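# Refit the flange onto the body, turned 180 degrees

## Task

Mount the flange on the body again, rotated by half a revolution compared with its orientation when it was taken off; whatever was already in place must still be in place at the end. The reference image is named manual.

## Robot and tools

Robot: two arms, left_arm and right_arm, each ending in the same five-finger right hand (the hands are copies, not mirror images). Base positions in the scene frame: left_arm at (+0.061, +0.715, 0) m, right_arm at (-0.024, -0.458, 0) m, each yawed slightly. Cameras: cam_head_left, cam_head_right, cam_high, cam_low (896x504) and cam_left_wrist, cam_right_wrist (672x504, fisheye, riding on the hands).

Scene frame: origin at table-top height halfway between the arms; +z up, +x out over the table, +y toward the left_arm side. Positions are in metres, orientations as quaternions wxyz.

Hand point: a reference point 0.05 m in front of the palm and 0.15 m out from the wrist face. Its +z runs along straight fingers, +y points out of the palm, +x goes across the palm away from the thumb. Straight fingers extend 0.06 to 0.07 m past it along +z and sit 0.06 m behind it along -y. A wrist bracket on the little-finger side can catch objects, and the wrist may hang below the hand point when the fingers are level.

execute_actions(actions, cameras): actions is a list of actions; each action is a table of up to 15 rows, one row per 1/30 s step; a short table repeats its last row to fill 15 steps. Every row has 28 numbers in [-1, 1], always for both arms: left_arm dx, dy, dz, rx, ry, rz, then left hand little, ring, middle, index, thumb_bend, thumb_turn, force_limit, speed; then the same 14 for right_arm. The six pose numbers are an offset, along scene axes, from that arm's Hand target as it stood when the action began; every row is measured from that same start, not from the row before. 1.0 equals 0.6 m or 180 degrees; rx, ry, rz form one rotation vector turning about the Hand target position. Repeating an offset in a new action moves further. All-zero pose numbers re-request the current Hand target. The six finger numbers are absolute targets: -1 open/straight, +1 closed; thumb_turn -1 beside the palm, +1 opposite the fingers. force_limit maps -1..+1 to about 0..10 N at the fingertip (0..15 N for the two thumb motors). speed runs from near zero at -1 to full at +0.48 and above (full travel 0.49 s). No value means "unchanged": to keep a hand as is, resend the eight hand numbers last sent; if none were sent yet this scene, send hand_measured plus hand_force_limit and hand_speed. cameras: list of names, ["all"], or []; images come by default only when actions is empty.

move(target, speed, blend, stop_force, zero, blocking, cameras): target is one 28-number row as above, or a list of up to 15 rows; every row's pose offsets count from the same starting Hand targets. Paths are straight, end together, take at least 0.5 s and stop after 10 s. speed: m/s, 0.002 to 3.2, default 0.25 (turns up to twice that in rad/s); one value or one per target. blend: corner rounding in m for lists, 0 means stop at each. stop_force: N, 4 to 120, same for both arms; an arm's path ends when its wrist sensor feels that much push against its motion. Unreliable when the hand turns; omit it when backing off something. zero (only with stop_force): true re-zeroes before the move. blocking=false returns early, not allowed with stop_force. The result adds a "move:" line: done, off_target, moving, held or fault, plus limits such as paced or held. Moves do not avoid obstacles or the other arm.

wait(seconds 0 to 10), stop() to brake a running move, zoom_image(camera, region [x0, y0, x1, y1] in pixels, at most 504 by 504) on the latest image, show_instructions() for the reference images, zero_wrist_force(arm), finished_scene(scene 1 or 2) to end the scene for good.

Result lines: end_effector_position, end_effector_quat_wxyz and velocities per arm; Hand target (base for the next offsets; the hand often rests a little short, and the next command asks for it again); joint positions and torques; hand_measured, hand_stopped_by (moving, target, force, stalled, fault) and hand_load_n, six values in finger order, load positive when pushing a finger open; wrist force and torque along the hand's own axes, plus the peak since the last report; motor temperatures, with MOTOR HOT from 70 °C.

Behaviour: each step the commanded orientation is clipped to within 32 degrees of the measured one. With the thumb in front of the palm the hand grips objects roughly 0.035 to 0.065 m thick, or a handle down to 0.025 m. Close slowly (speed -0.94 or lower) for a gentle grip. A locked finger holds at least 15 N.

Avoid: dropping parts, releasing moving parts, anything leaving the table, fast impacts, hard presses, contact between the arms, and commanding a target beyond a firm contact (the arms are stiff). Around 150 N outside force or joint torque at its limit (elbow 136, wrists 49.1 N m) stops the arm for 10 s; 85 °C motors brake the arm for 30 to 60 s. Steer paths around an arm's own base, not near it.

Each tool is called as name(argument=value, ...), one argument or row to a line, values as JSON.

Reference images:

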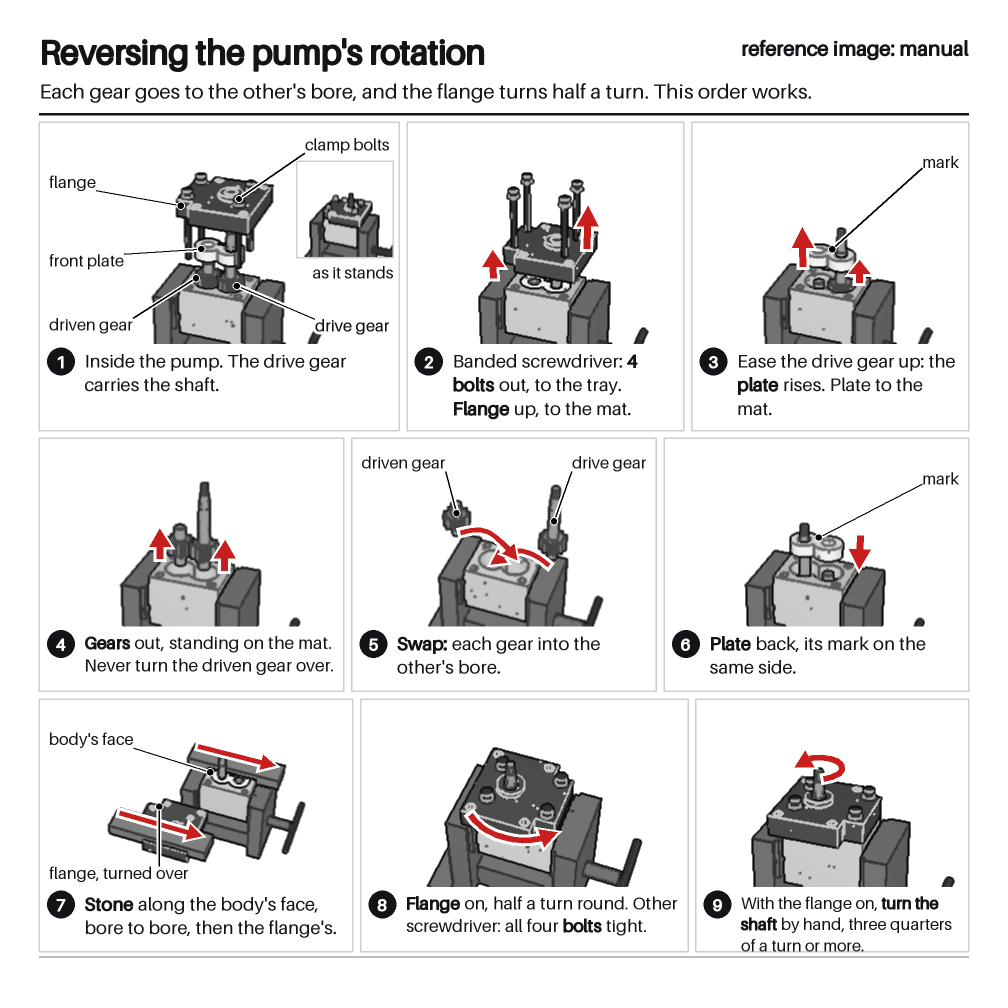

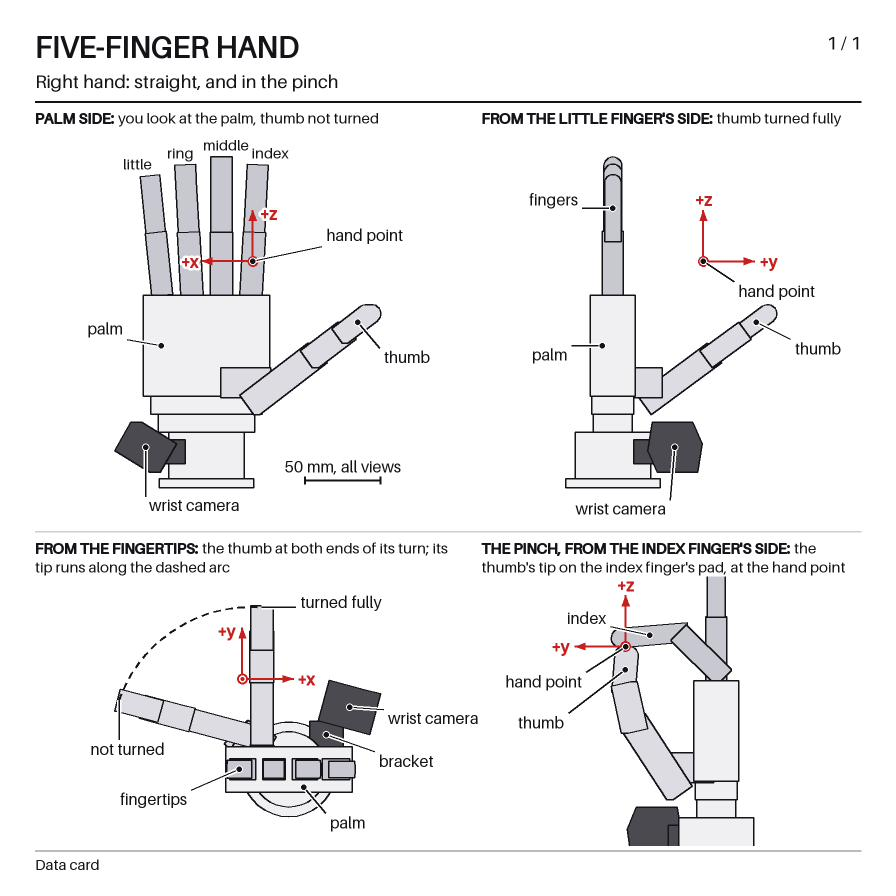

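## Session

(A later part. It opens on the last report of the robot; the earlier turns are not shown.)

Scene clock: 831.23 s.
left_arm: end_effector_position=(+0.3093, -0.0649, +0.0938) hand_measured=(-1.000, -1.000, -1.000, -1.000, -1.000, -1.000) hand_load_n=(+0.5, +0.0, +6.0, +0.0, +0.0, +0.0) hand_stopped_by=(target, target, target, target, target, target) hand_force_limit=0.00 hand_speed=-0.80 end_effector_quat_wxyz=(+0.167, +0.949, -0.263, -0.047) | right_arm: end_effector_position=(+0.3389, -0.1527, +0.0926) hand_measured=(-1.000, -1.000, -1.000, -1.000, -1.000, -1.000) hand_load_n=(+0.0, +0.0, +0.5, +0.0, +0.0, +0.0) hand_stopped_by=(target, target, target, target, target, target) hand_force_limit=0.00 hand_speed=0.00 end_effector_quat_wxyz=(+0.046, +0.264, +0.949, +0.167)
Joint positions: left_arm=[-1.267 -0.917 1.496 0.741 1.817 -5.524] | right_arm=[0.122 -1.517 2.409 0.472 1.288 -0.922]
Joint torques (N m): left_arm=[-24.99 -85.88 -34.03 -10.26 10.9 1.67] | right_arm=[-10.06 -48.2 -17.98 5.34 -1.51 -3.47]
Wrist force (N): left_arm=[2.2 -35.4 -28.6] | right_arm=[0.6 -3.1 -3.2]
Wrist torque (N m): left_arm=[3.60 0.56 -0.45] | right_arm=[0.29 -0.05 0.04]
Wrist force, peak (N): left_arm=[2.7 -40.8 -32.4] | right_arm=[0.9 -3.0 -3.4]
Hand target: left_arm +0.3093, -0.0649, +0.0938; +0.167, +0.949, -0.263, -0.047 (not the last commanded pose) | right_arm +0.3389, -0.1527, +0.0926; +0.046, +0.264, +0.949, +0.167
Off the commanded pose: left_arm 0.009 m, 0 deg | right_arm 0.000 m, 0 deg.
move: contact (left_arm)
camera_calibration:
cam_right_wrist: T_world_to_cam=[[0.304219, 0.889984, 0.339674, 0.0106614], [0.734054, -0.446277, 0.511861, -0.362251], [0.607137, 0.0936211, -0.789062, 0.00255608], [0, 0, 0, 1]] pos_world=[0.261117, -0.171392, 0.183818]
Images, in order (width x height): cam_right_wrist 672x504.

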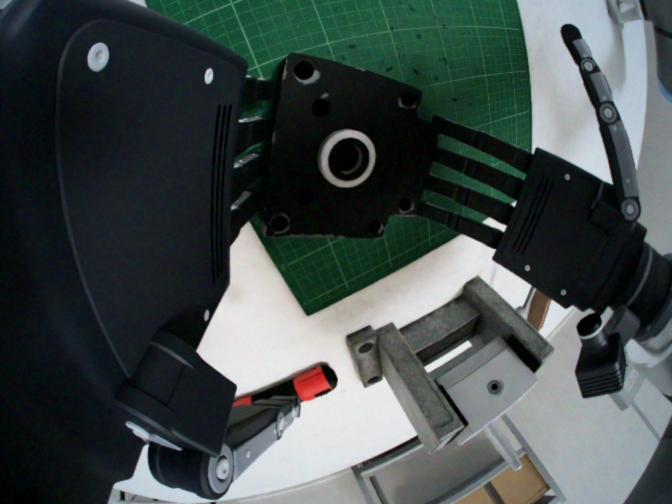

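move(
  target=[0.0069,0.0114,0,0,0,0,-1,-1,-1,-1,-1,-1,0,-0.8,-0.0052,-0.0086,0,0,0,0,-1,-1,-1,-1,-1,-1,0,0],
  speed=0.03,
)

execute_actions(
  actions=[
    [[0,0,0,0,0,0,-0.75,-0.75,-0.75,-0.75,-1,-1,-0.4,-0.9,0,0,0,0,0,0,-0.75,-0.75,-0.75,-0.75,-1,-1,-0.4,-0.9]],
    [[0,0,0,0,0,0,-0.75,-0.75,-0.75,-0.75,-1,-1,-0.4,-0.9,0,0,0,0,0,0,-0.75,-0.75,-0.75,-0.75,-1,-1,-0.4,-0.9]],
    [[0,0,0,0,0,0,-0.75,-0.75,-0.75,-0.75,-1,-1,-0.4,-0.9,0,0,0,0,0,0,-0.75,-0.75,-0.75,-0.75,-1,-1,-0.4,-0.9]],
    [[0,0,0,0,0,0,-0.75,-0.75,-0.75,-0.75,-1,-1,-0.4,-0.9,0,0,0,0,0,0,-0.75,-0.75,-0.75,-0.75,-1,-1,-0.4,-0.9]],
  ],
  cameras=["cam_left_wrist","cam_right_wrist"],
)

Scene clock: 851.03 s.
left_arm: end_effector_position=(+0.3135, -0.0580, +0.0938) hand_measured=(-1.000, -1.000, -1.000, -1.000, -1.000, -1.000) hand_load_n=(+0.0, +0.0, +0.0, +0.0, +0.0, +0.0) hand_stopped_by=(target, target, target, target, target, target) hand_force_limit=0.00 hand_speed=-0.80 end_effector_quat_wxyz=(+0.167, +0.949, -0.263, -0.047) | right_arm: end_effector_position=(+0.3357, -0.1579, +0.0926) hand_measured=(-1.000, -1.000, -1.000, -1.000, -1.000, -1.000) hand_load_n=(+0.0, +0.0, +0.0, +0.0, +0.0, +0.0) hand_stopped_by=(target, target, target, target, target, target) hand_force_limit=0.00 hand_speed=0.00 end_effector_quat_wxyz=(+0.046, +0.264, +0.949, +0.167)
Joint positions: left_arm=[-1.259 -0.922 1.507 0.738 1.819 -5.516] | right_arm=[0.104 -1.526 2.42 0.475 1.284 -0.941]
Joint torques (N m): left_arm=[-8.4 -78.56 -36.15 1.89 2.89 -1.36] | right_arm=[14.11 -21.46 -30.28 5.19 -2.06 3.33]
Wrist force (N): left_arm=[0.8 0.3 0.6] | right_arm=[0.7 0.9 0.1]
Wrist torque (N m): left_arm=[0.20 -0.20 0.09] | right_arm=[-0.12 -0.09 0.13]
Wrist force, peak (N): left_arm=[2.6 -35.6 -28.7] | right_arm=[1.0 -3.6 -3.1]
Hand target: left_arm +0.3134, -0.0581, +0.0938; +0.167, +0.949, -0.263, -0.047 | right_arm +0.3358, -0.1578, +0.0926; +0.046, +0.264, +0.949, +0.167
Off the commanded pose: left_arm 0.000 m, 0 deg | right_arm 0.000 m, 0 deg.
move: done

Scene clock: 853.23 s.
left_arm: end_effector_position=(+0.3134, -0.0581, +0.0938) hand_measured=(-0.824, -0.882, -0.918, -0.880, -1.000, -1.000) hand_load_n=(+4.0, +7.0, +1.0, +3.0, +0.0, +0.0) hand_stopped_by=(force, force, force, force, target, target) hand_force_limit=-0.40 hand_speed=-0.90 end_effector_quat_wxyz=(+0.167, +0.949, -0.263, -0.047) | right_arm: end_effector_position=(+0.3358, -0.1578, +0.0926) hand_measured=(-0.824, -0.882, -0.918, -0.880, -1.000, -1.000) hand_load_n=(+4.5, +6.0, +2.0, +3.0, +0.0, +0.0) hand_stopped_by=(force, force, force, force, target, target) hand_force_limit=-0.40 hand_speed=-0.90 end_effector_quat_wxyz=(+0.046, +0.264, +0.949, +0.167)
Joint positions: left_arm=[-1.259 -0.922 1.506 0.738 1.819 -5.516] | right_arm=[0.104 -1.526 2.42 0.475 1.284 -0.941]
Joint torques (N m): left_arm=[-14.16 -84.21 -41.94 2.97 -1.43 -1.61] | right_arm=[16.4 -20.83 -34.99 -0.83 -5.39 4.26]
Wrist force (N): left_arm=[0.2 -8.3 1.6] | right_arm=[-1.4 -11.2 1.5]
Wrist torque (N m): left_arm=[0.67 -0.16 -0.28] | right_arm=[0.56 -0.23 -0.48]
Wrist force, peak (N): left_arm=[0.9 -8.7 1.7] | right_arm=[-0.7 -11.6 1.6]
Hand target: left_arm +0.3134, -0.0581, +0.0938; +0.167, +0.949, -0.263, -0.047 | right_arm +0.3358, -0.1578, +0.0926; +0.046, +0.264, +0.949, +0.167
Off the commanded pose: left_arm 0.000 m, 0 deg | right_arm 0.000 m, 0 deg.
Step readings (end_effector_position of left_arm | right_arm):
0: (+0.3135, -0.0580, +0.0938) | (+0.3357, -0.1579, +0.0926)
1: (+0.3135, -0.0580, +0.0938) | (+0.3357, -0.1578, +0.0926)
2: (+0.3135, -0.0580, +0.0938) | (+0.3357, -0.1578, +0.0926)
4: (+0.3135, -0.0580, +0.0938) | (+0.3357, -0.1578, +0.0926)
8: (+0.3135, -0.0580, +0.0938) | (+0.3358, -0.1578, +0.0927)
15: (+0.3134, -0.0581, +0.0938) | (+0.3358, -0.1578, +0.0926)
16: (+0.3134, -0.0581, +0.0938) | (+0.3358, -0.1578, +0.0926)
17: (+0.3134, -0.0581, +0.0938) | (+0.3358, -0.1578, +0.0926)
19: (+0.3134, -0.0581, +0.0938) | (+0.3358, -0.1578, +0.0926)
23: (+0.3134, -0.0581, +0.0938) | (+0.3358, -0.1578, +0.0926)
30: (+0.3134, -0.0581, +0.0938) | (+0.3358, -0.1578, +0.0926)
31: (+0.3134, -0.0581, +0.0938) | (+0.3358, -0.1578, +0.0926)
32: (+0.3134, -0.0581, +0.0938) | (+0.3358, -0.1578, +0.0926)
34: (+0.3134, -0.0581, +0.0938) | (+0.3358, -0.1578, +0.0926)
38: (+0.3134, -0.0581, +0.0938) | (+0.3358, -0.1578, +0.0926)
45: (+0.3134, -0.0581, +0.0938) | (+0.3358, -0.1578, +0.0926)
46: (+0.3134, -0.0581, +0.0938) | (+0.3358, -0.1578, +0.0926)
47: (+0.3134, -0.0581, +0.0938) | (+0.3358, -0.1578, +0.0926)
49: (+0.3134, -0.0581, +0.0938) | (+0.3358, -0.1578, +0.0926)
53: (+0.3134, -0.0581, +0.0938) | (+0.3358, -0.1578, +0.0926)
60: (+0.3134, -0.0581, +0.0938) | (+0.3358, -0.1578, +0.0926)
camera_calibration:
cam_left_wrist: T_world_to_cam=[[-0.272415, -0.918407, 0.286911, 0.00680131], [-0.729629, 0.391565, 0.560641, 0.201648], [-0.627241, -0.0566115, -0.776765, 0.381362], [0, 0, 0, 1]] pos_world=[0.388187, -0.0511225, 0.181225]
cam_right_wrist: T_world_to_cam=[[0.304154, 0.890024, 0.339628, 0.0161757], [0.734081, -0.446197, 0.511891, -0.362251], [0.607137, 0.0936207, -0.789063, 0.0049158], [0, 0, 0, 1]] pos_world=[0.258017, -0.176492, 0.183818]
Images, in order (width x height): cam_left_wrist 672x504, cam_right_wrist 672x504.

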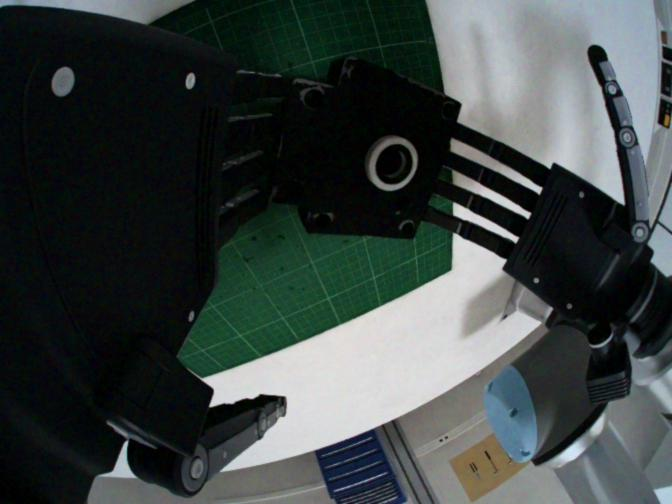

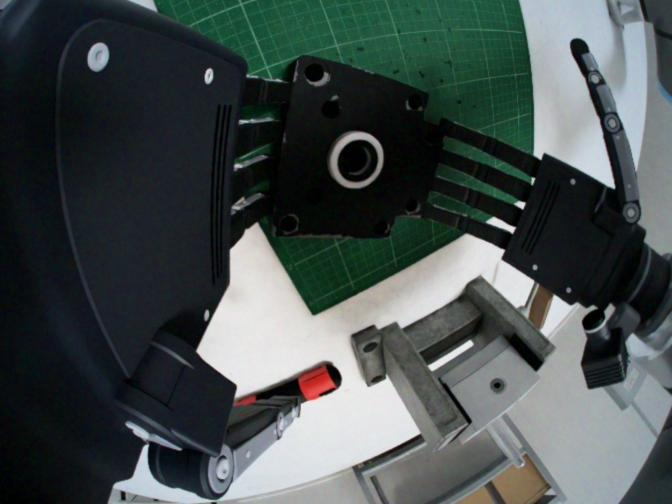

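execute_actions(
  actions=[],
)

Scene clock: 877.03 s.
left_arm: end_effector_position=(+0.3134, -0.0581, +0.0938) hand_measured=(-0.824, -0.882, -0.918, -0.880, -1.000, -1.000) hand_load_n=(+4.5, +7.0, +1.0, +3.0, -0.5, +0.0) hand_stopped_by=(force, force, force, force, target, target) hand_force_limit=-0.40 hand_speed=-0.90 end_effector_quat_wxyz=(+0.167, +0.949, -0.263, -0.047) | right_arm: end_effector_position=(+0.3358, -0.1578, +0.0926) hand_measured=(-0.824, -0.882, -0.918, -0.880, -1.000, -1.000) hand_load_n=(+4.0, +6.5, +2.0, +3.5, +0.0, +0.0) hand_stopped_by=(force, force, force, force, target, target) hand_force_limit=-0.40 hand_speed=-0.90 end_effector_quat_wxyz=(+0.046, +0.264, +0.949, +0.167)
Joint positions: left_arm=[-1.259 -0.922 1.506 0.738 1.819 -5.516] | right_arm=[0.104 -1.526 2.42 0.475 1.284 -0.941]
Joint velocities: within noise
Joint torques (N m): left_arm=[-16.19 -88.34 -40.6 -0.39 -1.27 -1.5] | right_arm=[15.72 -27.74 -34.52 -1.14 -5.43 4.18]
Motor temperatures (°C): left_arm=[33 28 28 37 39 41] | right_arm=[32 36 32 39 44 42]
Wrist force (N): left_arm=[0.7 -8.4 1.6] | right_arm=[-1.0 -11.1 1.6]
Wrist torque (N m): left_arm=[0.66 -0.23 -0.25] | right_arm=[0.57 -0.29 -0.45]
Wrist force, peak (N): left_arm=[0.9 -8.7 1.3] | right_arm=[-0.8 -11.9 1.6]
Hand target: left_arm +0.3134, -0.0581, +0.0938; +0.167, +0.949, -0.263, -0.047 | right_arm +0.3358, -0.1578, +0.0926; +0.046, +0.264, +0.949, +0.167
Off the commanded pose: left_arm 0.000 m, 0 deg | right_arm 0.000 m, 0 deg.
camera_calibration:
cam_left_wrist: T_world_to_cam=[[-0.272482, -0.918371, 0.286962, 0.00681982], [-0.729605, 0.391649, 0.560614, 0.201648], [-0.627241, -0.0566117, -0.776765, 0.381362], [0, 0, 0, 1]] pos_world=[0.388187, -0.0511224, 0.181225]
cam_right_wrist: T_world_to_cam=[[0.304154, 0.890024, 0.339628, 0.0161757], [0.734081, -0.446197, 0.511891, -0.362251], [0.607137, 0.0936207, -0.789063, 0.0049158], [0, 0, 0, 1]] pos_world=[0.258017, -0.176492, 0.183818]

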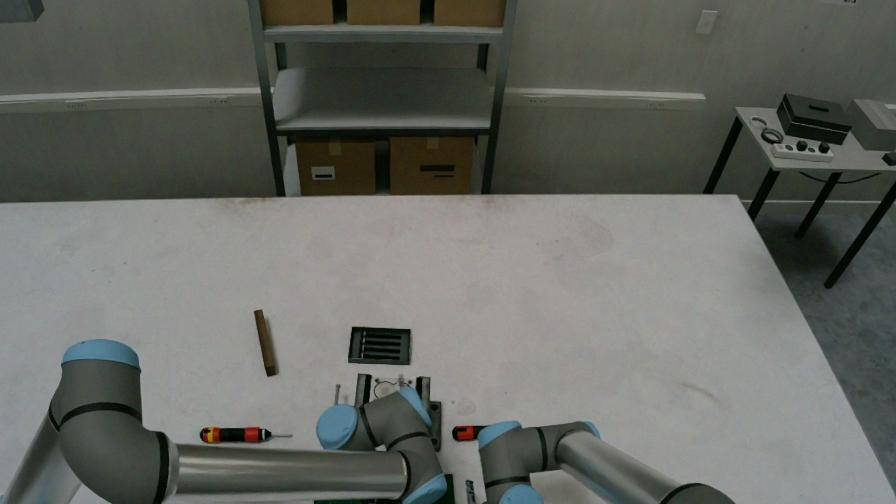

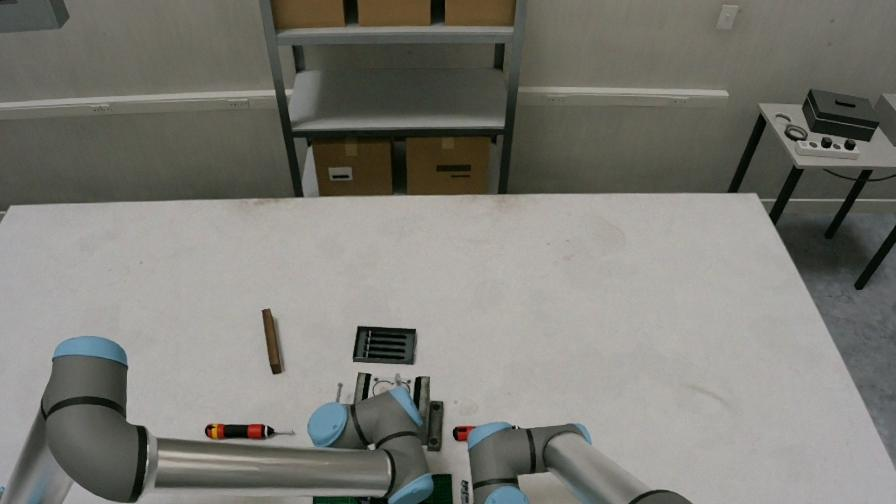

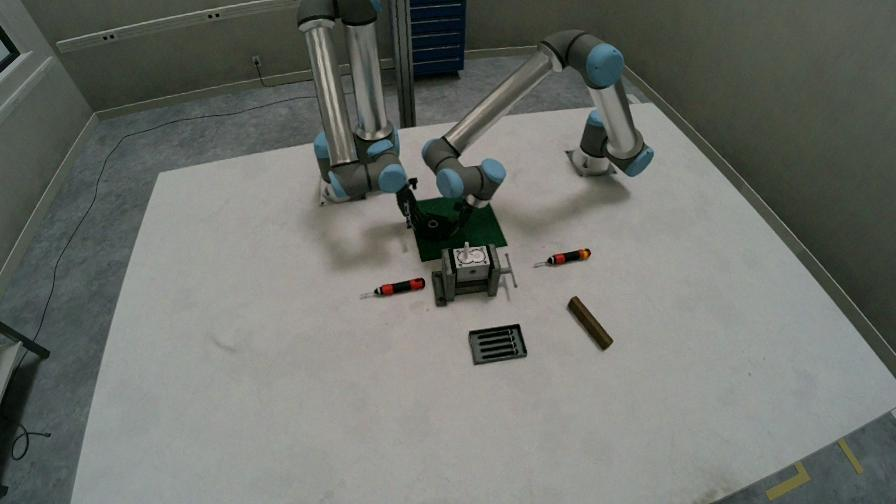

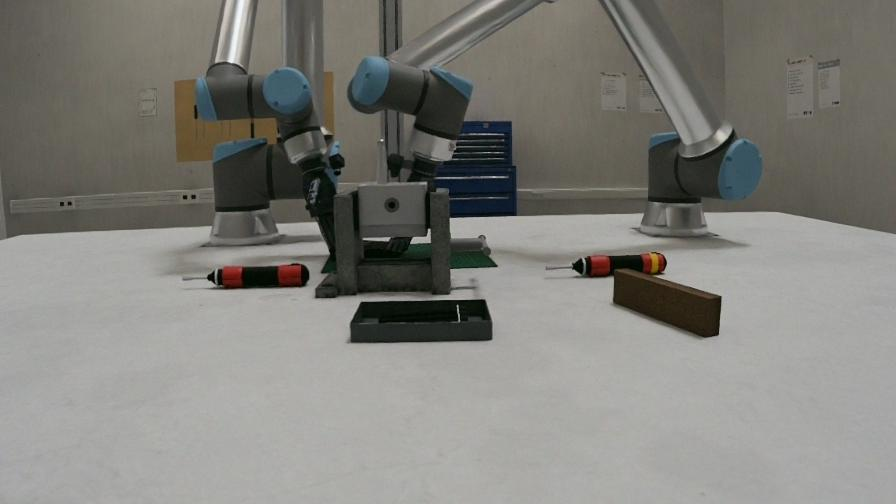

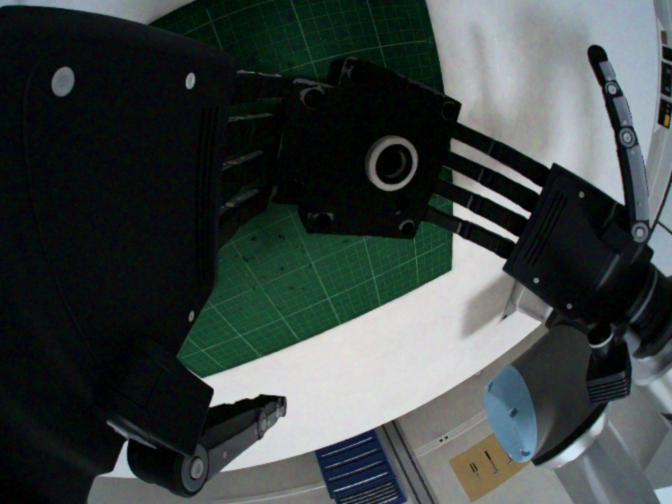

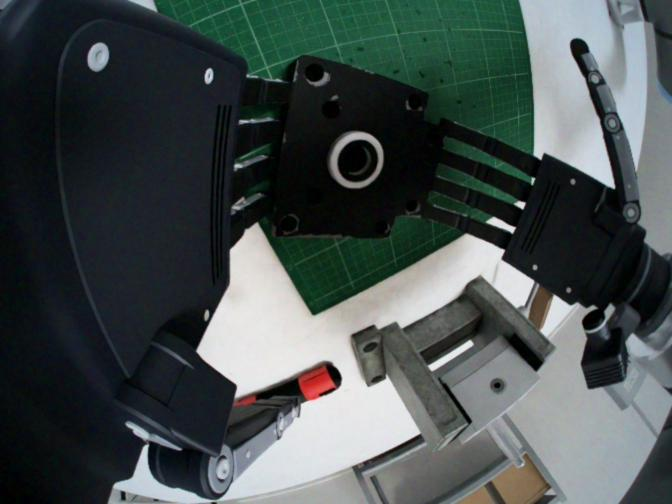

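execute_actions(
  actions=[
    [[0,0,0,0,0,0,-0.6,-0.6,-0.6,-0.6,-1,-1,0.4,-0.9,0,0,0,0,0,0,-0.6,-0.6,-0.6,-0.6,-1,-1,0.4,-0.9]],
    [[0,0,0,0,0,0,-0.6,-0.6,-0.6,-0.6,-1,-1,0.4,-0.9,0,0,0,0,0,0,-0.6,-0.6,-0.6,-0.6,-1,-1,0.4,-0.9]],
  ],
)

wait(
  seconds=1,
)

Scene clock: 882.03 s.
left_arm: end_effector_position=(+0.3134, -0.0581, +0.0938) hand_measured=(-0.818, -0.874, -0.902, -0.874, -1.000, -1.000) hand_load_n=(+6.5, +9.5, +10.5, +6.0, +0.0, +0.0) hand_stopped_by=(force, force, force, force, target, target) hand_force_limit=0.40 hand_speed=-0.90 end_effector_quat_wxyz=(+0.167, +0.949, -0.263, -0.047) | right_arm: end_effector_position=(+0.3358, -0.1578, +0.0926) hand_measured=(-0.810, -0.876, -0.904, -0.874, -1.000, -1.000) hand_load_n=(+10.0, +7.5, +9.0, +5.0, +0.0, +0.0) hand_stopped_by=(force, force, force, force, target, target) hand_force_limit=0.40 hand_speed=-0.90 end_effector_quat_wxyz=(+0.046, +0.264, +0.949, +0.167)
Joint positions: left_arm=[-1.259 -0.922 1.506 0.738 1.819 -5.516] | right_arm=[0.104 -1.526 2.42 0.475 1.284 -0.941]
Joint torques (N m): left_arm=[-14.72 -90.91 -41.94 -0.37 8.4 -1.69] | right_arm=[16.72 -36.88 -33.76 -0.79 -5.2 3.71]
Wrist force (N): left_arm=[1.7 -20.0 0.1] | right_arm=[0.6 -24.2 3.2]
Wrist torque (N m): left_arm=[1.42 -0.14 -0.51] | right_arm=[1.27 -0.31 -0.84]
Wrist force, peak (N): left_arm=[1.0 -20.4 0.4] | right_arm=[0.4 -25.2 2.9]
Hand target: left_arm +0.3134, -0.0581, +0.0938; +0.167, +0.949, -0.263, -0.047 | right_arm +0.3358, -0.1578, +0.0926; +0.046, +0.264, +0.949, +0.167
Off the commanded pose: left_arm 0.000 m, 0 deg | right_arm 0.000 m, 0 deg.
Step readings (end_effector_position of left_arm | right_arm):
0: (+0.3134, -0.0581, +0.0938) | (+0.3358, -0.1578, +0.0926)
1: (+0.3134, -0.0581, +0.0938) | (+0.3358, -0.1578, +0.0926)
2: (+0.3134, -0.0581, +0.0938) | (+0.3358, -0.1578, +0.0926)
4: (+0.3135, -0.0581, +0.0938) | (+0.3358, -0.1578, +0.0926)
8: (+0.3135, -0.0581, +0.0938) | (+0.3358, -0.1578, +0.0926)
15: (+0.3135, -0.0581, +0.0938) | (+0.3358, -0.1578, +0.0926)
16: (+0.3135, -0.0581, +0.0938) | (+0.3358, -0.1578, +0.0926)
17: (+0.3135, -0.0581, +0.0938) | (+0.3358, -0.1578, +0.0926)
19: (+0.3135, -0.0581, +0.0938) | (+0.3358, -0.1578, +0.0926)
23: (+0.3134, -0.0581, +0.0938) | (+0.3358, -0.1578, +0.0926)
30: (+0.3134, -0.0581, +0.0938) | (+0.3358, -0.1578, +0.0926)

Scene clock: 883.03 s.
left_arm: end_effector_position=(+0.3134, -0.0581, +0.0938) hand_measured=(-0.818, -0.874, -0.902, -0.874, -1.000, -1.000) hand_load_n=(+6.5, +9.5, +10.5, +6.5, +0.0, +0.0) hand_stopped_by=(force, force, force, force, target, target) hand_force_limit=0.40 hand_speed=-0.90 end_effector_quat_wxyz=(+0.167, +0.949, -0.263, -0.047) | right_arm: end_effector_position=(+0.3358, -0.1578, +0.0926) hand_measured=(-0.810, -0.876, -0.904, -0.874, -1.000, -1.000) hand_load_n=(+9.5, +7.5, +9.0, +5.5, +0.0, +0.0) hand_stopped_by=(force, force, force, force, target, target) hand_force_limit=0.40 hand_speed=-0.90 end_effector_quat_wxyz=(+0.046, +0.264, +0.949, +0.167)
Joint positions: left_arm=[-1.259 -0.922 1.506 0.738 1.819 -5.516] | right_arm=[0.104 -1.526 2.42 0.475 1.284 -0.941]
Joint torques (N m): left_arm=[-16.42 -90.36 -42.26 -0.27 7.99 -1.68] | right_arm=[15.96 -37.11 -35.37 -0.7 -5.54 3.99]
Wrist force (N): left_arm=[1.5 -20.4 0.0] | right_arm=[0.3 -24.5 3.5]
Wrist torque (N m): left_arm=[1.37 -0.09 -0.54] | right_arm=[1.21 -0.27 -0.87]
Wrist force, peak (N): left_arm=[1.7 -20.5 0.2] | right_arm=[0.4 -24.6 3.8]
Hand target: left_arm +0.3134, -0.0581, +0.0938; +0.167, +0.949, -0.263, -0.047 | right_arm +0.3358, -0.1578, +0.0926; +0.046, +0.264, +0.949, +0.167
Off the commanded pose: left_arm 0.000 m, 0 deg | right_arm 0.000 m, 0 deg.
wait: 1.00 s; at rest by 0.17 s

execute_actions(
  actions=[
    [[0,0,0,0,0,0,-0.5,-0.5,-0.5,-0.5,-1,-1,1.0,-0.9,0,0,0,0,0,0,-0.5,-0.5,-0.5,-0.5,-1,-1,1.0,-0.9]],
    [[0,0,0,0,0,0,-0.5,-0.5,-0.5,-0.5,-1,-1,1.0,-0.9,0,0,0,0,0,0,-0.5,-0.5,-0.5,-0.5,-1,-1,1.0,-0.9]],
  ],
)

move(
  target=[0,0,0.01,0,0,0,-0.5,-0.5,-0.5,-0.5,-1,-1,1.0,-0.9,0,0,0.01,0,0,0,-0.5,-0.5,-0.5,-0.5,-1,-1,1.0,-0.9],
  speed=0.02,
  cameras=["cam_right_wrist","cam_left_wrist"],
)

Scene clock: 889.90 s.
left_arm: end_effector_position=(+0.3134, -0.0581, +0.0938) hand_measured=(-0.810, -0.868, -0.902, -0.866, -1.000, -1.000) hand_load_n=(+11.0, +14.0, +10.0, +11.0, -0.5, +0.0) hand_stopped_by=(force, force, force, force, target, target) hand_force_limit=1.00 hand_speed=-0.90 end_effector_quat_wxyz=(+0.167, +0.949, -0.263, -0.047) | right_arm: end_effector_position=(+0.3358, -0.1578, +0.0926) hand_measured=(-0.802, -0.862, -0.898, -0.860, -1.000, -1.000) hand_load_n=(+9.5, +12.0, +9.5, +11.5, +0.0, +0.0) hand_stopped_by=(force, force, force, force, target, target) hand_force_limit=1.00 hand_speed=-0.90 end_effector_quat_wxyz=(+0.046, +0.264, +0.949, +0.167)
Joint positions: left_arm=[-1.259 -0.922 1.506 0.738 1.819 -5.516] | right_arm=[0.104 -1.526 2.42 0.475 1.284 -0.941]
Joint torques (N m): left_arm=[-15.33 -90.41 -42.05 -4.86 8.26 -1.37] | right_arm=[17.87 -43.69 -34.82 -0.83 -12.01 3.57]
Wrist force (N): left_arm=[0.4 -28.4 -2.8] | right_arm=[-0.6 -33.3 0.7]
Wrist torque (N m): left_arm=[1.99 -0.19 -0.89] | right_arm=[1.90 -0.20 -1.09]
Wrist force, peak (N): left_arm=[0.0 -30.0 -2.5] | right_arm=[-0.2 -34.5 0.4]
Hand target: left_arm +0.3134, -0.0581, +0.0938; +0.167, +0.949, -0.263, -0.047 | right_arm +0.3358, -0.1578, +0.0926; +0.046, +0.264, +0.949, +0.167
Off the commanded pose: left_arm 0.000 m, 0 deg | right_arm 0.000 m, 0 deg.
Step readings (end_effector_position of left_arm | right_arm):
0: (+0.3134, -0.0581, +0.0938) | (+0.3358, -0.1578, +0.0926)
1: (+0.3134, -0.0581, +0.0938) | (+0.3358, -0.1578, +0.0926)
2: (+0.3134, -0.0581, +0.0938) | (+0.3358, -0.1578, +0.0926)
4: (+0.3134, -0.0581, +0.0938) | (+0.3358, -0.1578, +0.0926)
8: (+0.3134, -0.0581, +0.0938) | (+0.3358, -0.1578, +0.0926)
15: (+0.3134, -0.0581, +0.0938) | (+0.3358, -0.1578, +0.0926)
16: (+0.3134, -0.0581, +0.0938) | (+0.3358, -0.1578, +0.0926)
17: (+0.3134, -0.0581, +0.0938) | (+0.3358, -0.1578, +0.0926)
19: (+0.3134, -0.0581, +0.0938) | (+0.3358, -0.1578, +0.0926)
23: (+0.3134, -0.0581, +0.0938) | (+0.3358, -0.1578, +0.0926)
30: (+0.3134, -0.0581, +0.0938) | (+0.3358, -0.1578, +0.0926)

Scene clock: 890.63 s.
left_arm: end_effector_position=(+0.3134, -0.0581, +0.0999) hand_measured=(-0.810, -0.868, -0.902, -0.868, -1.000, -1.000) hand_load_n=(+13.0, +15.5, +11.0, +12.5, -0.5, +0.0) hand_stopped_by=(force, force, force, force, target, target) hand_force_limit=1.00 hand_speed=-0.90 end_effector_quat_wxyz=(+0.167, +0.949, -0.263, -0.047) | right_arm: end_effector_position=(+0.3358, -0.1578, +0.0987) hand_measured=(-0.802, -0.862, -0.898, -0.860, -1.000, -1.000) hand_load_n=(+8.5, +11.5, +8.5, +10.0, +0.0, +0.0) hand_stopped_by=(force, force, force, force, target, target) hand_force_limit=1.00 hand_speed=-0.90 end_effector_quat_wxyz=(+0.046, +0.264, +0.949, +0.167)
Joint positions: left_arm=[-1.259 -0.928 1.503 0.747 1.819 -5.516] | right_arm=[0.104 -1.538 2.416 0.491 1.284 -0.941]
Joint torques (N m): left_arm=[-13.13 -91.59 -52.07 -4.54 8.28 -1.58] | right_arm=[14.93 -25.88 -39.22 -3.53 -7.61 3.85]
Wrist force (N): left_arm=[-0.7 -30.9 1.4] | right_arm=[-0.7 -30.4 2.4]
Wrist torque (N m): left_arm=[1.93 -0.31 -1.04] | right_arm=[1.62 -0.26 -1.00]
Wrist force, peak (N): left_arm=[-0.5 -31.1 1.5] | right_arm=[-0.5 -33.2 0.7]
Hand target: left_arm +0.3134, -0.0581, +0.0998; +0.167, +0.949, -0.263, -0.047 | right_arm +0.3358, -0.1578, +0.0986; +0.046, +0.264, +0.949, +0.167
Off the commanded pose: left_arm 0.000 m, 0 deg | right_arm 0.000 m, 0 deg.
move: done
camera_calibration:
cam_left_wrist: T_world_to_cam=[[-0.272415, -0.918407, 0.286911, 0.00505115], [-0.729629, 0.391565, 0.560641, 0.198228], [-0.627241, -0.0566115, -0.776765, 0.386101], [0, 0, 0, 1]] pos_world=[0.388187, -0.0511225, 0.187325]
cam_right_wrist: T_world_to_cam=[[0.304198, 0.889981, 0.3397, 0.0140713], [0.734023, -0.446281, 0.511902, -0.365375], [0.607185, 0.093628, -0.789025, 0.00971041], [0, 0, 0, 1]] pos_world=[0.258017, -0.176492, 0.189918]
Images, in order (width x height): cam_left_wrist 672x504, cam_right_wrist 672x504.

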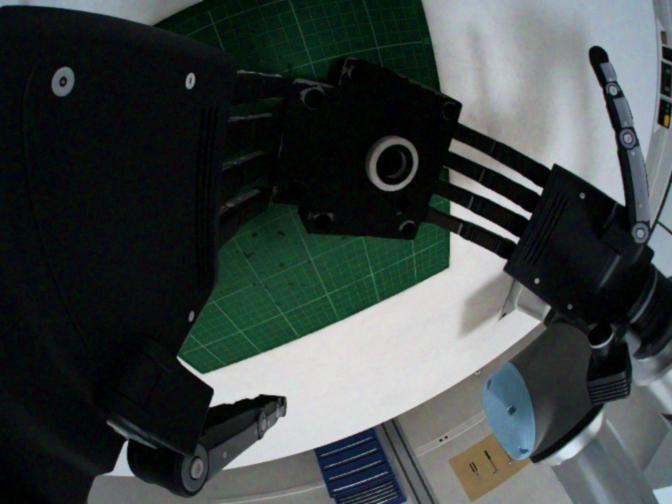

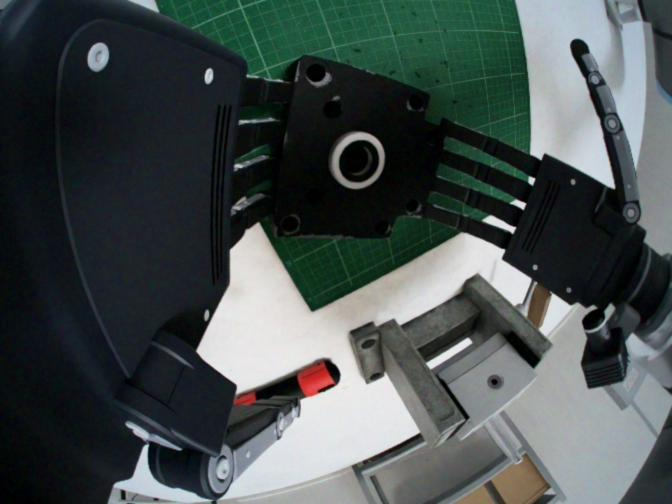

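move(
  target=[0,0,0.03,0,0,0,-0.5,-0.5,-0.5,-0.5,-1,-1,1.0,-0.9,0,0,0.03,0,0,0,-0.5,-0.5,-0.5,-0.5,-1,-1,1.0,-0.9],
  speed=0.03,
  cameras=["cam_right_wrist","cam_left_wrist"],
)

Scene clock: 897.40 s.
left_arm: end_effector_position=(+0.3134, -0.0581, +0.1179) hand_measured=(-0.810, -0.868, -0.902, -0.868, -1.000, -1.000) hand_load_n=(+13.5, +16.5, +11.5, +13.0, +0.0, +0.0) hand_stopped_by=(force, force, force, force, target, target) hand_force_limit=1.00 hand_speed=-0.90 end_effector_quat_wxyz=(+0.167, +0.949, -0.263, -0.047) | right_arm: end_effector_position=(+0.3359, -0.1578, +0.1168) hand_measured=(-0.802, -0.862, -0.898, -0.860, -1.000, -1.000) hand_load_n=(+8.5, +11.5, +9.0, +11.0, +0.0, +0.0) hand_stopped_by=(force, force, force, force, target, target) hand_force_limit=1.00 hand_speed=-0.90 end_effector_quat_wxyz=(+0.046, +0.264, +0.949, +0.167) end_effector_velocity=(+0.001, +0.000, -0.001) end_effector_angular_velocity=(+0.001, -0.003, +0.000)
Joint positions: left_arm=[-1.259 -0.943 1.493 0.772 1.819 -5.516] | right_arm=[0.104 -1.571 2.402 0.538 1.284 -0.941]
Joint velocities: left_arm=[within noise] | right_arm=[0 0.002 0 -0.005 0 0]
Joint torques (N m): left_arm=[-12.78 -86.13 -44.31 -6.86 8.26 -1.35] | right_arm=[13.99 -19.23 -30.66 -3.97 -6.49 2.75]
Wrist force (N): left_arm=[-0.7 -32.3 1.6] | right_arm=[-0.5 -31.3 2.5]
Wrist torque (N m): left_arm=[2.00 -0.28 -1.07] | right_arm=[1.73 -0.26 -1.04]
Wrist force, peak (N): left_arm=[-0.7 -32.3 1.6] | right_arm=[-0.5 -31.3 2.5]
Hand target: left_arm +0.3134, -0.0581, +0.1178; +0.167, +0.949, -0.263, -0.047 | right_arm +0.3358, -0.1578, +0.1166; +0.046, +0.264, +0.949, +0.167
Off the commanded pose: left_arm 0.000 m, 0 deg | right_arm 0.000 m, 0 deg.
move: done
camera_calibration:
cam_left_wrist: T_world_to_cam=[[-0.272482, -0.918371, 0.286962, -0.000189256], [-0.729605, 0.391649, 0.560614, 0.188193], [-0.627241, -0.0566117, -0.776765, 0.400217], [0, 0, 0, 1]] pos_world=[0.388287, -0.0512224, 0.205425]
cam_right_wrist: T_world_to_cam=[[0.304177, 0.88998, 0.339723, 0.00795743], [0.733979, -0.446285, 0.511961, -0.37459], [0.607248, 0.0936227, -0.788977, 0.0238857], [0, 0, 0, 1]] pos_world=[0.258017, -0.176492, 0.207918]
Images, in order (width x height): cam_left_wrist 672x504, cam_right_wrist 672x504.

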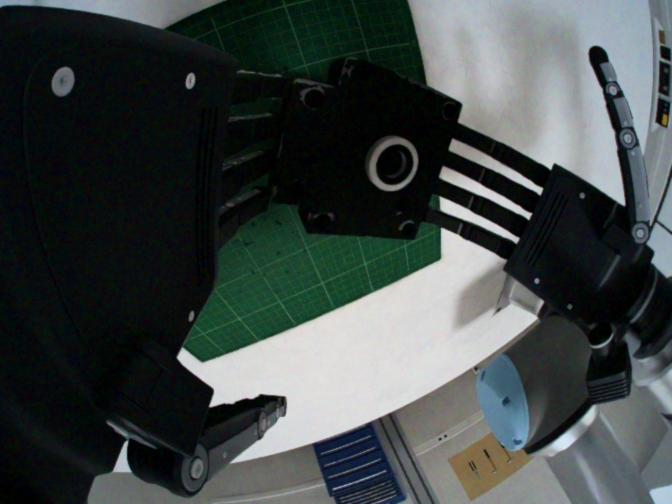

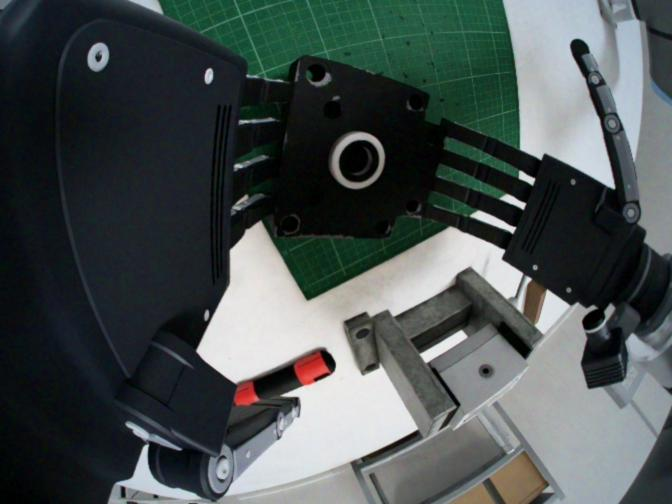

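move(
  target=[
    [-0.01123,-0.00122,0,0,0,0.03444,-0.5,-0.5,-0.5,-0.5,-1,-1,1.0,-0.9,0.00696,0.00355,0,0,0,0.03444,-0.5,-0.5,-0.5,-0.5,-1,-1,1.0,-0.9],
    [-0.02227,-0.00365,0,0,0,0.06889,-0.5,-0.5,-0.5,-0.5,-1,-1,1.0,-0.9,0.01349,0.00784,0,0,0,0.06889,-0.5,-0.5,-0.5,-0.5,-1,-1,1.0,-0.9],
  ],
  speed=0.04,
  blend=0.002,
  cameras=["cam_right_wrist","cam_left_wrist"],
)

Scene clock: 944.77 s.
left_arm: end_effector_position=(+0.3000, -0.0602, +0.1178) hand_measured=(-0.810, -0.868, -0.902, -0.868, -1.000, -1.000) hand_load_n=(+14.5, +16.0, +10.0, +8.5, +0.0, +0.0) hand_stopped_by=(force, force, force, force, target, target) hand_force_limit=1.00 hand_speed=-0.90 end_effector_quat_wxyz=(+0.171, +0.972, -0.159, -0.028) | right_arm: end_effector_position=(+0.3440, -0.1531, +0.1166) hand_measured=(-0.802, -0.862, -0.898, -0.860, -1.000, -1.000) hand_load_n=(+10.0, +11.5, +7.5, +8.0, +0.0, +0.0) hand_stopped_by=(force, force, force, force, target, target) hand_force_limit=1.00 hand_speed=-0.90 end_effector_quat_wxyz=(+0.028, +0.160, +0.972, +0.171) end_effector_velocity=(-0.001, +0.000, +0.000) end_effector_angular_velocity=(+0.000, +0.003, -0.004)
Joint positions: left_arm=[-1.308 -0.999 1.576 0.69 1.746 -5.777] | right_arm=[0.048 -1.512 2.367 0.6 1.241 -1.224]
Joint velocities: left_arm=[within noise] | right_arm=[0.001 -0.001 0 0.001 0 0.005]
Joint torques (N m): left_arm=[-7.76 -79.49 -56.63 -2.88 7.23 1.73] | right_arm=[12.93 -53.38 -28.21 -0.08 -8.89 4.48]
Wrist force (N): left_arm=[0.7 -28.7 2.8] | right_arm=[1.8 -28.0 4.5]
Wrist torque (N m): left_arm=[1.79 -0.07 -0.92] | right_arm=[1.40 -0.19 -1.03]
Wrist force, peak (N): left_arm=[-0.6 -32.9 1.4] | right_arm=[-0.3 -31.8 2.3]
Hand target: left_arm +0.3001, -0.0603, +0.1178; +0.171, +0.972, -0.159, -0.028 | right_arm +0.3439, -0.1531, +0.1166; +0.028, +0.160, +0.972, +0.171
Off the commanded pose: left_arm 0.000 m, 0 deg | right_arm 0.000 m, 0 deg.
move: done
camera_calibration:
cam_left_wrist: T_world_to_cam=[[-0.0689744, -0.955455, 0.286963, -0.0690025], [-0.796847, 0.225832, 0.560389, 0.189544], [-0.600232, -0.190013, -0.776928, 0.375379], [0, 0, 0, 1]] pos_world=[0.371592, -0.0374072, 0.205225]
cam_right_wrist: T_world_to_cam=[[0.105823, 0.934566, 0.339689, 0.076438], [0.812861, -0.278066, 0.511797, -0.379721], [0.572764, 0.22196, -0.789098, 0.0499849], [0, 0, 0, 1]] pos_world=[0.271942, -0.188119, 0.207818]
Images, in order (width x height): cam_left_wrist 672x504, cam_right_wrist 672x504.

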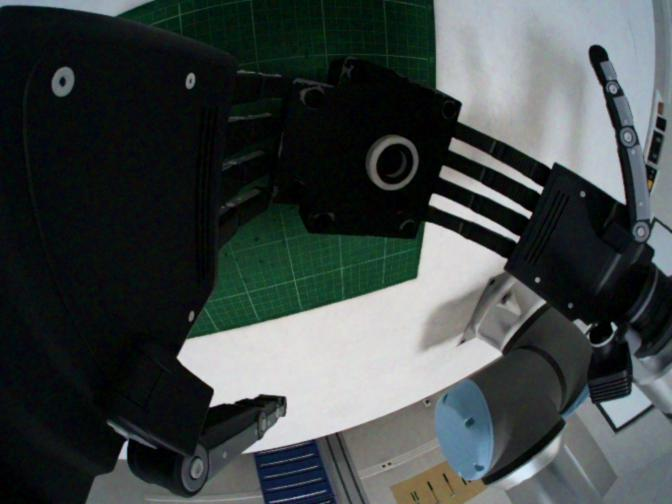

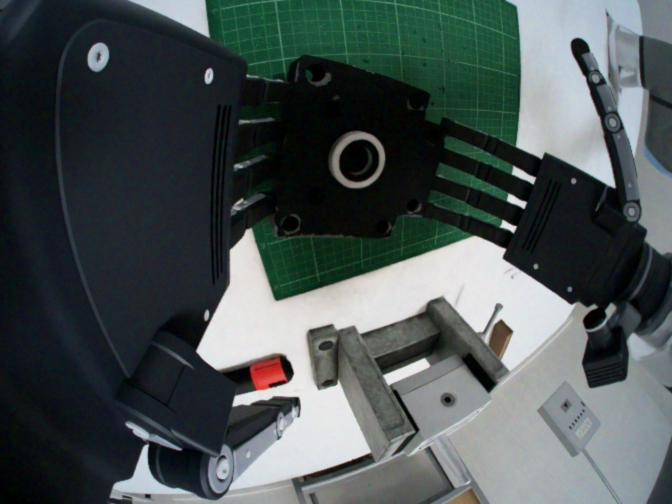

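move(
  target=[0,0,0.17,0,0,0,-0.5,-0.5,-0.5,-0.5,-1,-1,1.0,-0.9,0,0,0.17,0,0,0,-0.5,-0.5,-0.5,-0.5,-1,-1,1.0,-0.9],
  speed=0.06,
  cameras=["cam_right_wrist","cam_left_wrist"],
)

Scene clock: 957.60 s.
left_arm: end_effector_position=(+0.3001, -0.0603, +0.2199) hand_measured=(-0.810, -0.868, -0.902, -0.866, -1.000, -1.000) hand_load_n=(+0.0, +0.0, +0.0, +0.0, +0.0, +0.0) hand_stopped_by=(force, force, force, force, target, target) hand_force_limit=1.00 hand_speed=-0.90 end_effector_quat_wxyz=(+0.171, +0.972, -0.159, -0.028) | right_arm: end_effector_position=(+0.3439, -0.1531, +0.2187) hand_measured=(-0.802, -0.862, -0.896, -0.858, -1.000, -1.000) hand_load_n=(+0.0, +0.0, +0.0, +0.0, +0.0, +0.0) hand_stopped_by=(force, force, force, force, target, target) hand_force_limit=1.00 hand_speed=-0.90 end_effector_quat_wxyz=(+0.028, +0.160, +0.972, +0.171)
Joint positions: left_arm=[-1.308 -1.079 1.501 0.844 1.746 -5.777] | right_arm=[0.048 -1.664 2.275 0.845 1.241 -1.223]
Joint torques (N m): left_arm=[-4.83 -66.2 -26.54 0.17 -3.53 -0.22] | right_arm=[-10.82 -14.23 -24.95 0.8 2.56 -3.25]
Wrist force (N): left_arm=[-0.6 0.2 0.5] | right_arm=[0.7 2.1 1.0]
Wrist torque (N m): left_arm=[0.24 0.05 0.11] | right_arm=[-0.07 -0.13 0.02]
Wrist force, peak (N): left_arm=[0.4 -29.5 2.5] | right_arm=[1.5 -28.3 4.1]
Hand target: left_arm +0.3001, -0.0603, +0.2198; +0.171, +0.972, -0.159, -0.028 | right_arm +0.3439, -0.1531, +0.2186; +0.028, +0.160, +0.972, +0.171
Off the commanded pose: left_arm 0.000 m, 0 deg | right_arm 0.000 m, 0 deg.
move: done
camera_calibration:
cam_left_wrist: T_world_to_cam=[[-0.0689213, -0.955445, 0.287011, -0.0984531], [-0.796684, 0.225872, 0.560603, 0.132249], [-0.600453, -0.19002, -0.776755, 0.454851], [0, 0, 0, 1]] pos_world=[0.371692, -0.0375072, 0.307425]
cam_right_wrist: T_world_to_cam=[[0.105903, 0.934589, 0.339601, 0.0417652], [0.812659, -0.278157, 0.512069, -0.432021], [0.573036, 0.22175, -0.78896, 0.130396], [0, 0, 0, 1]] pos_world=[0.271941, -0.188118, 0.309918]
Images, in order (width x height): cam_left_wrist 672x504, cam_right_wrist 672x504.

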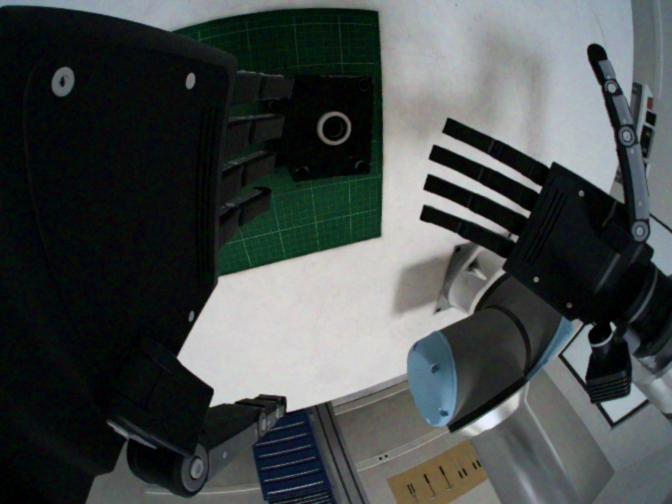

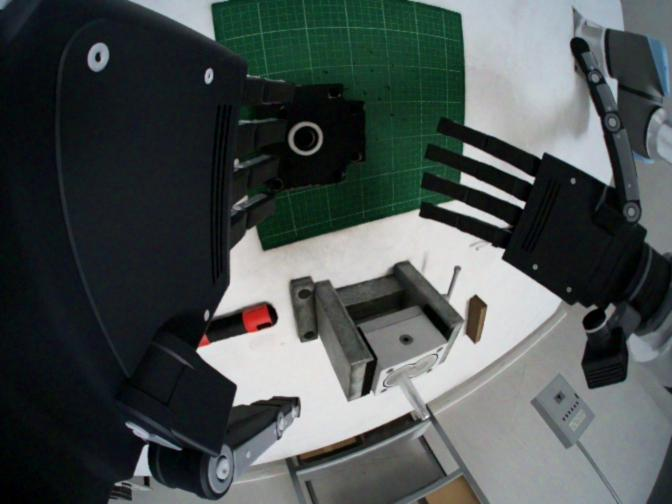

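zoom_image(
  camera="cam_right_wrist",
  region=[220, 60, 400, 220],
)

zoom_image(
  camera="cam_left_wrist",
  region=[240, 50, 420, 210],
)

Scaled by 2.800 from the camera's 672x504 image, which has a finer 960x720 frame.

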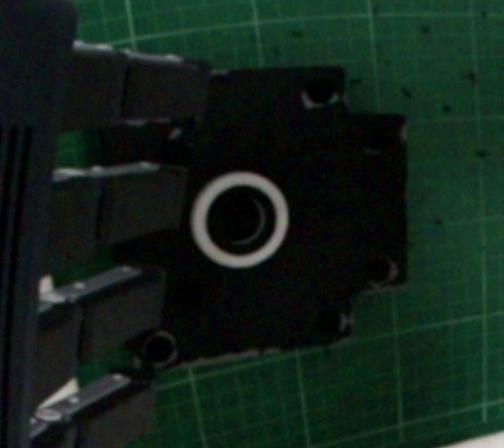

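Scaled by 2.800 from the camera's 672x504 image, which has a finer 960x720 frame.

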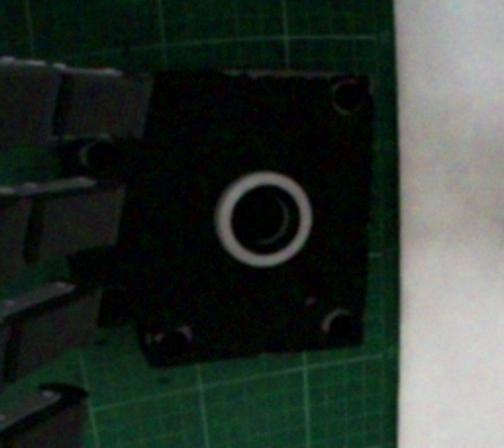

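move(
  target=[
    [-0.0152,0.0412,-0.1,0,0,0.0806,-1,-1,-1,-1,-1,-1,1.0,0,0.0193,-0.0463,-0.1,0,0,0.0806,-1,-1,-1,-1,-1,-1,1.0,0],
    [-0.0152,0.0412,-0.2067,0,0,0.0806,-1,-1,-1,-1,-1,-1,1.0,0,0.0193,-0.0463,-0.2067,0,0,0.0806,-1,-1,-1,-1,-1,-1,1.0,0],
  ],
  speed=0.12,
  blend=0.01,
  cameras=["cam_right_wrist","cam_left_wrist","cam_low"],
)

Scene clock: 1044.70 s.
left_arm: end_effector_position=(+0.2909, -0.0355, +0.0958) hand_measured=(-1.000, -1.000, -1.000, -1.000, -1.000, -1.000) hand_load_n=(+0.0, +0.0, -0.5, +0.0, -0.5, -0.5) hand_stopped_by=(target, target, target, target, target, target) hand_force_limit=1.00 hand_speed=0.00 end_effector_quat_wxyz=(+0.174, +0.984, -0.035, -0.007) | right_arm: end_effector_position=(+0.3554, -0.1809, +0.0946) hand_measured=(-1.000, -1.000, -1.000, -1.000, -1.000, -1.000) hand_load_n=(+0.0, +0.0, -0.5, +0.0, +0.0, +0.0) hand_stopped_by=(target, target, target, target, target, target) hand_force_limit=1.00 hand_speed=0.00 end_effector_quat_wxyz=(+0.006, +0.036, +0.984, +0.174)
Joint positions: left_arm=[-1.362 -1.059 1.716 0.574 1.648 -6.071] | right_arm=[-0.082 -1.403 2.345 0.65 1.222 -1.63]
Joint torques (N m): left_arm=[7.73 -70.25 -37.82 4.31 3.34 -1.18] | right_arm=[8.8 -40.92 -27.89 3.46 -1.42 3.02]
Wrist force (N): left_arm=[-0.8 0.2 0.4] | right_arm=[1.3 1.9 0.7]
Wrist torque (N m): left_arm=[0.25 0.10 0.05] | right_arm=[0.01 -0.22 0.05]
Wrist force, peak (N): left_arm=[-0.8 -0.4 2.0] | right_arm=[1.3 1.5 2.3]
Hand target: left_arm +0.2909, -0.0355, +0.0958; +0.174, +0.984, -0.035, -0.007 | right_arm +0.3555, -0.1809, +0.0946; +0.006, +0.036, +0.984, +0.174
Off the commanded pose: left_arm 0.000 m, 0 deg | right_arm 0.000 m, 0 deg.
move: done
camera_calibration:
cam_left_wrist: T_world_to_cam=[[0.172656, -0.942269, 0.286912, -0.10956], [-0.82787, 0.0190028, 0.560598, 0.190704], [-0.533687, -0.334316, -0.776795, 0.333034], [0, 0, 0, 1]] pos_world=[0.35453, 0.00447936, 0.183225]
cam_right_wrist: T_world_to_cam=[[-0.131447, 0.931341, 0.339596, 0.192396], [0.856622, -0.0656967, 0.511744, -0.36269], [0.498918, 0.358173, -0.789172, 0.0830635], [0, 0, 0, 1]] pos_world=[0.294536, -0.232765, 0.185819]
Images, in order (width x height): cam_low 896x504, cam_left_wrist 672x504, cam_right_wrist 672x504.

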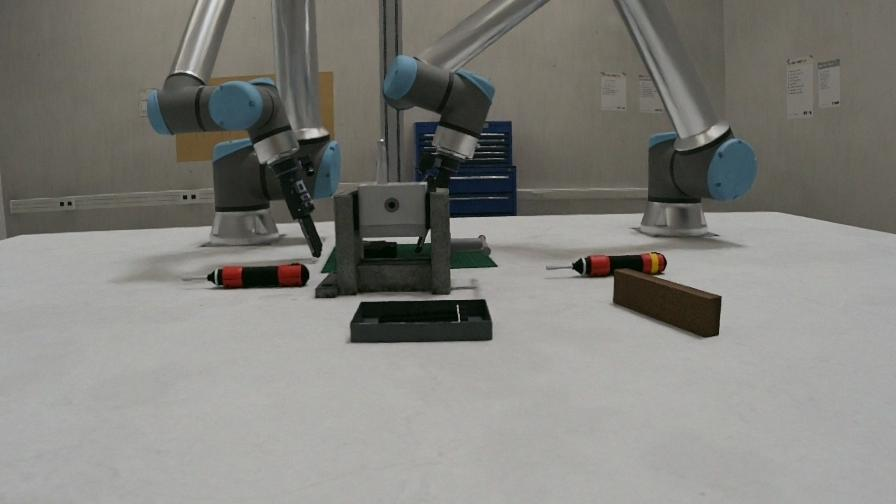

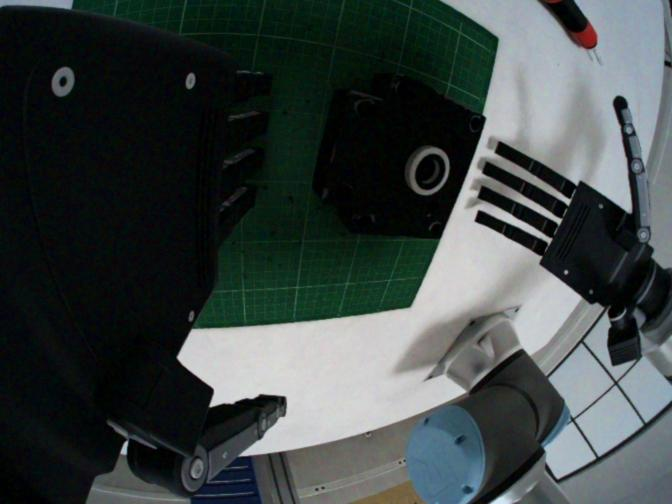

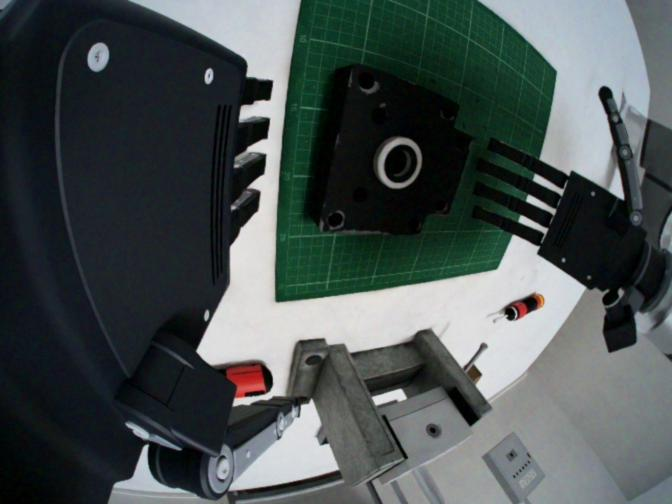

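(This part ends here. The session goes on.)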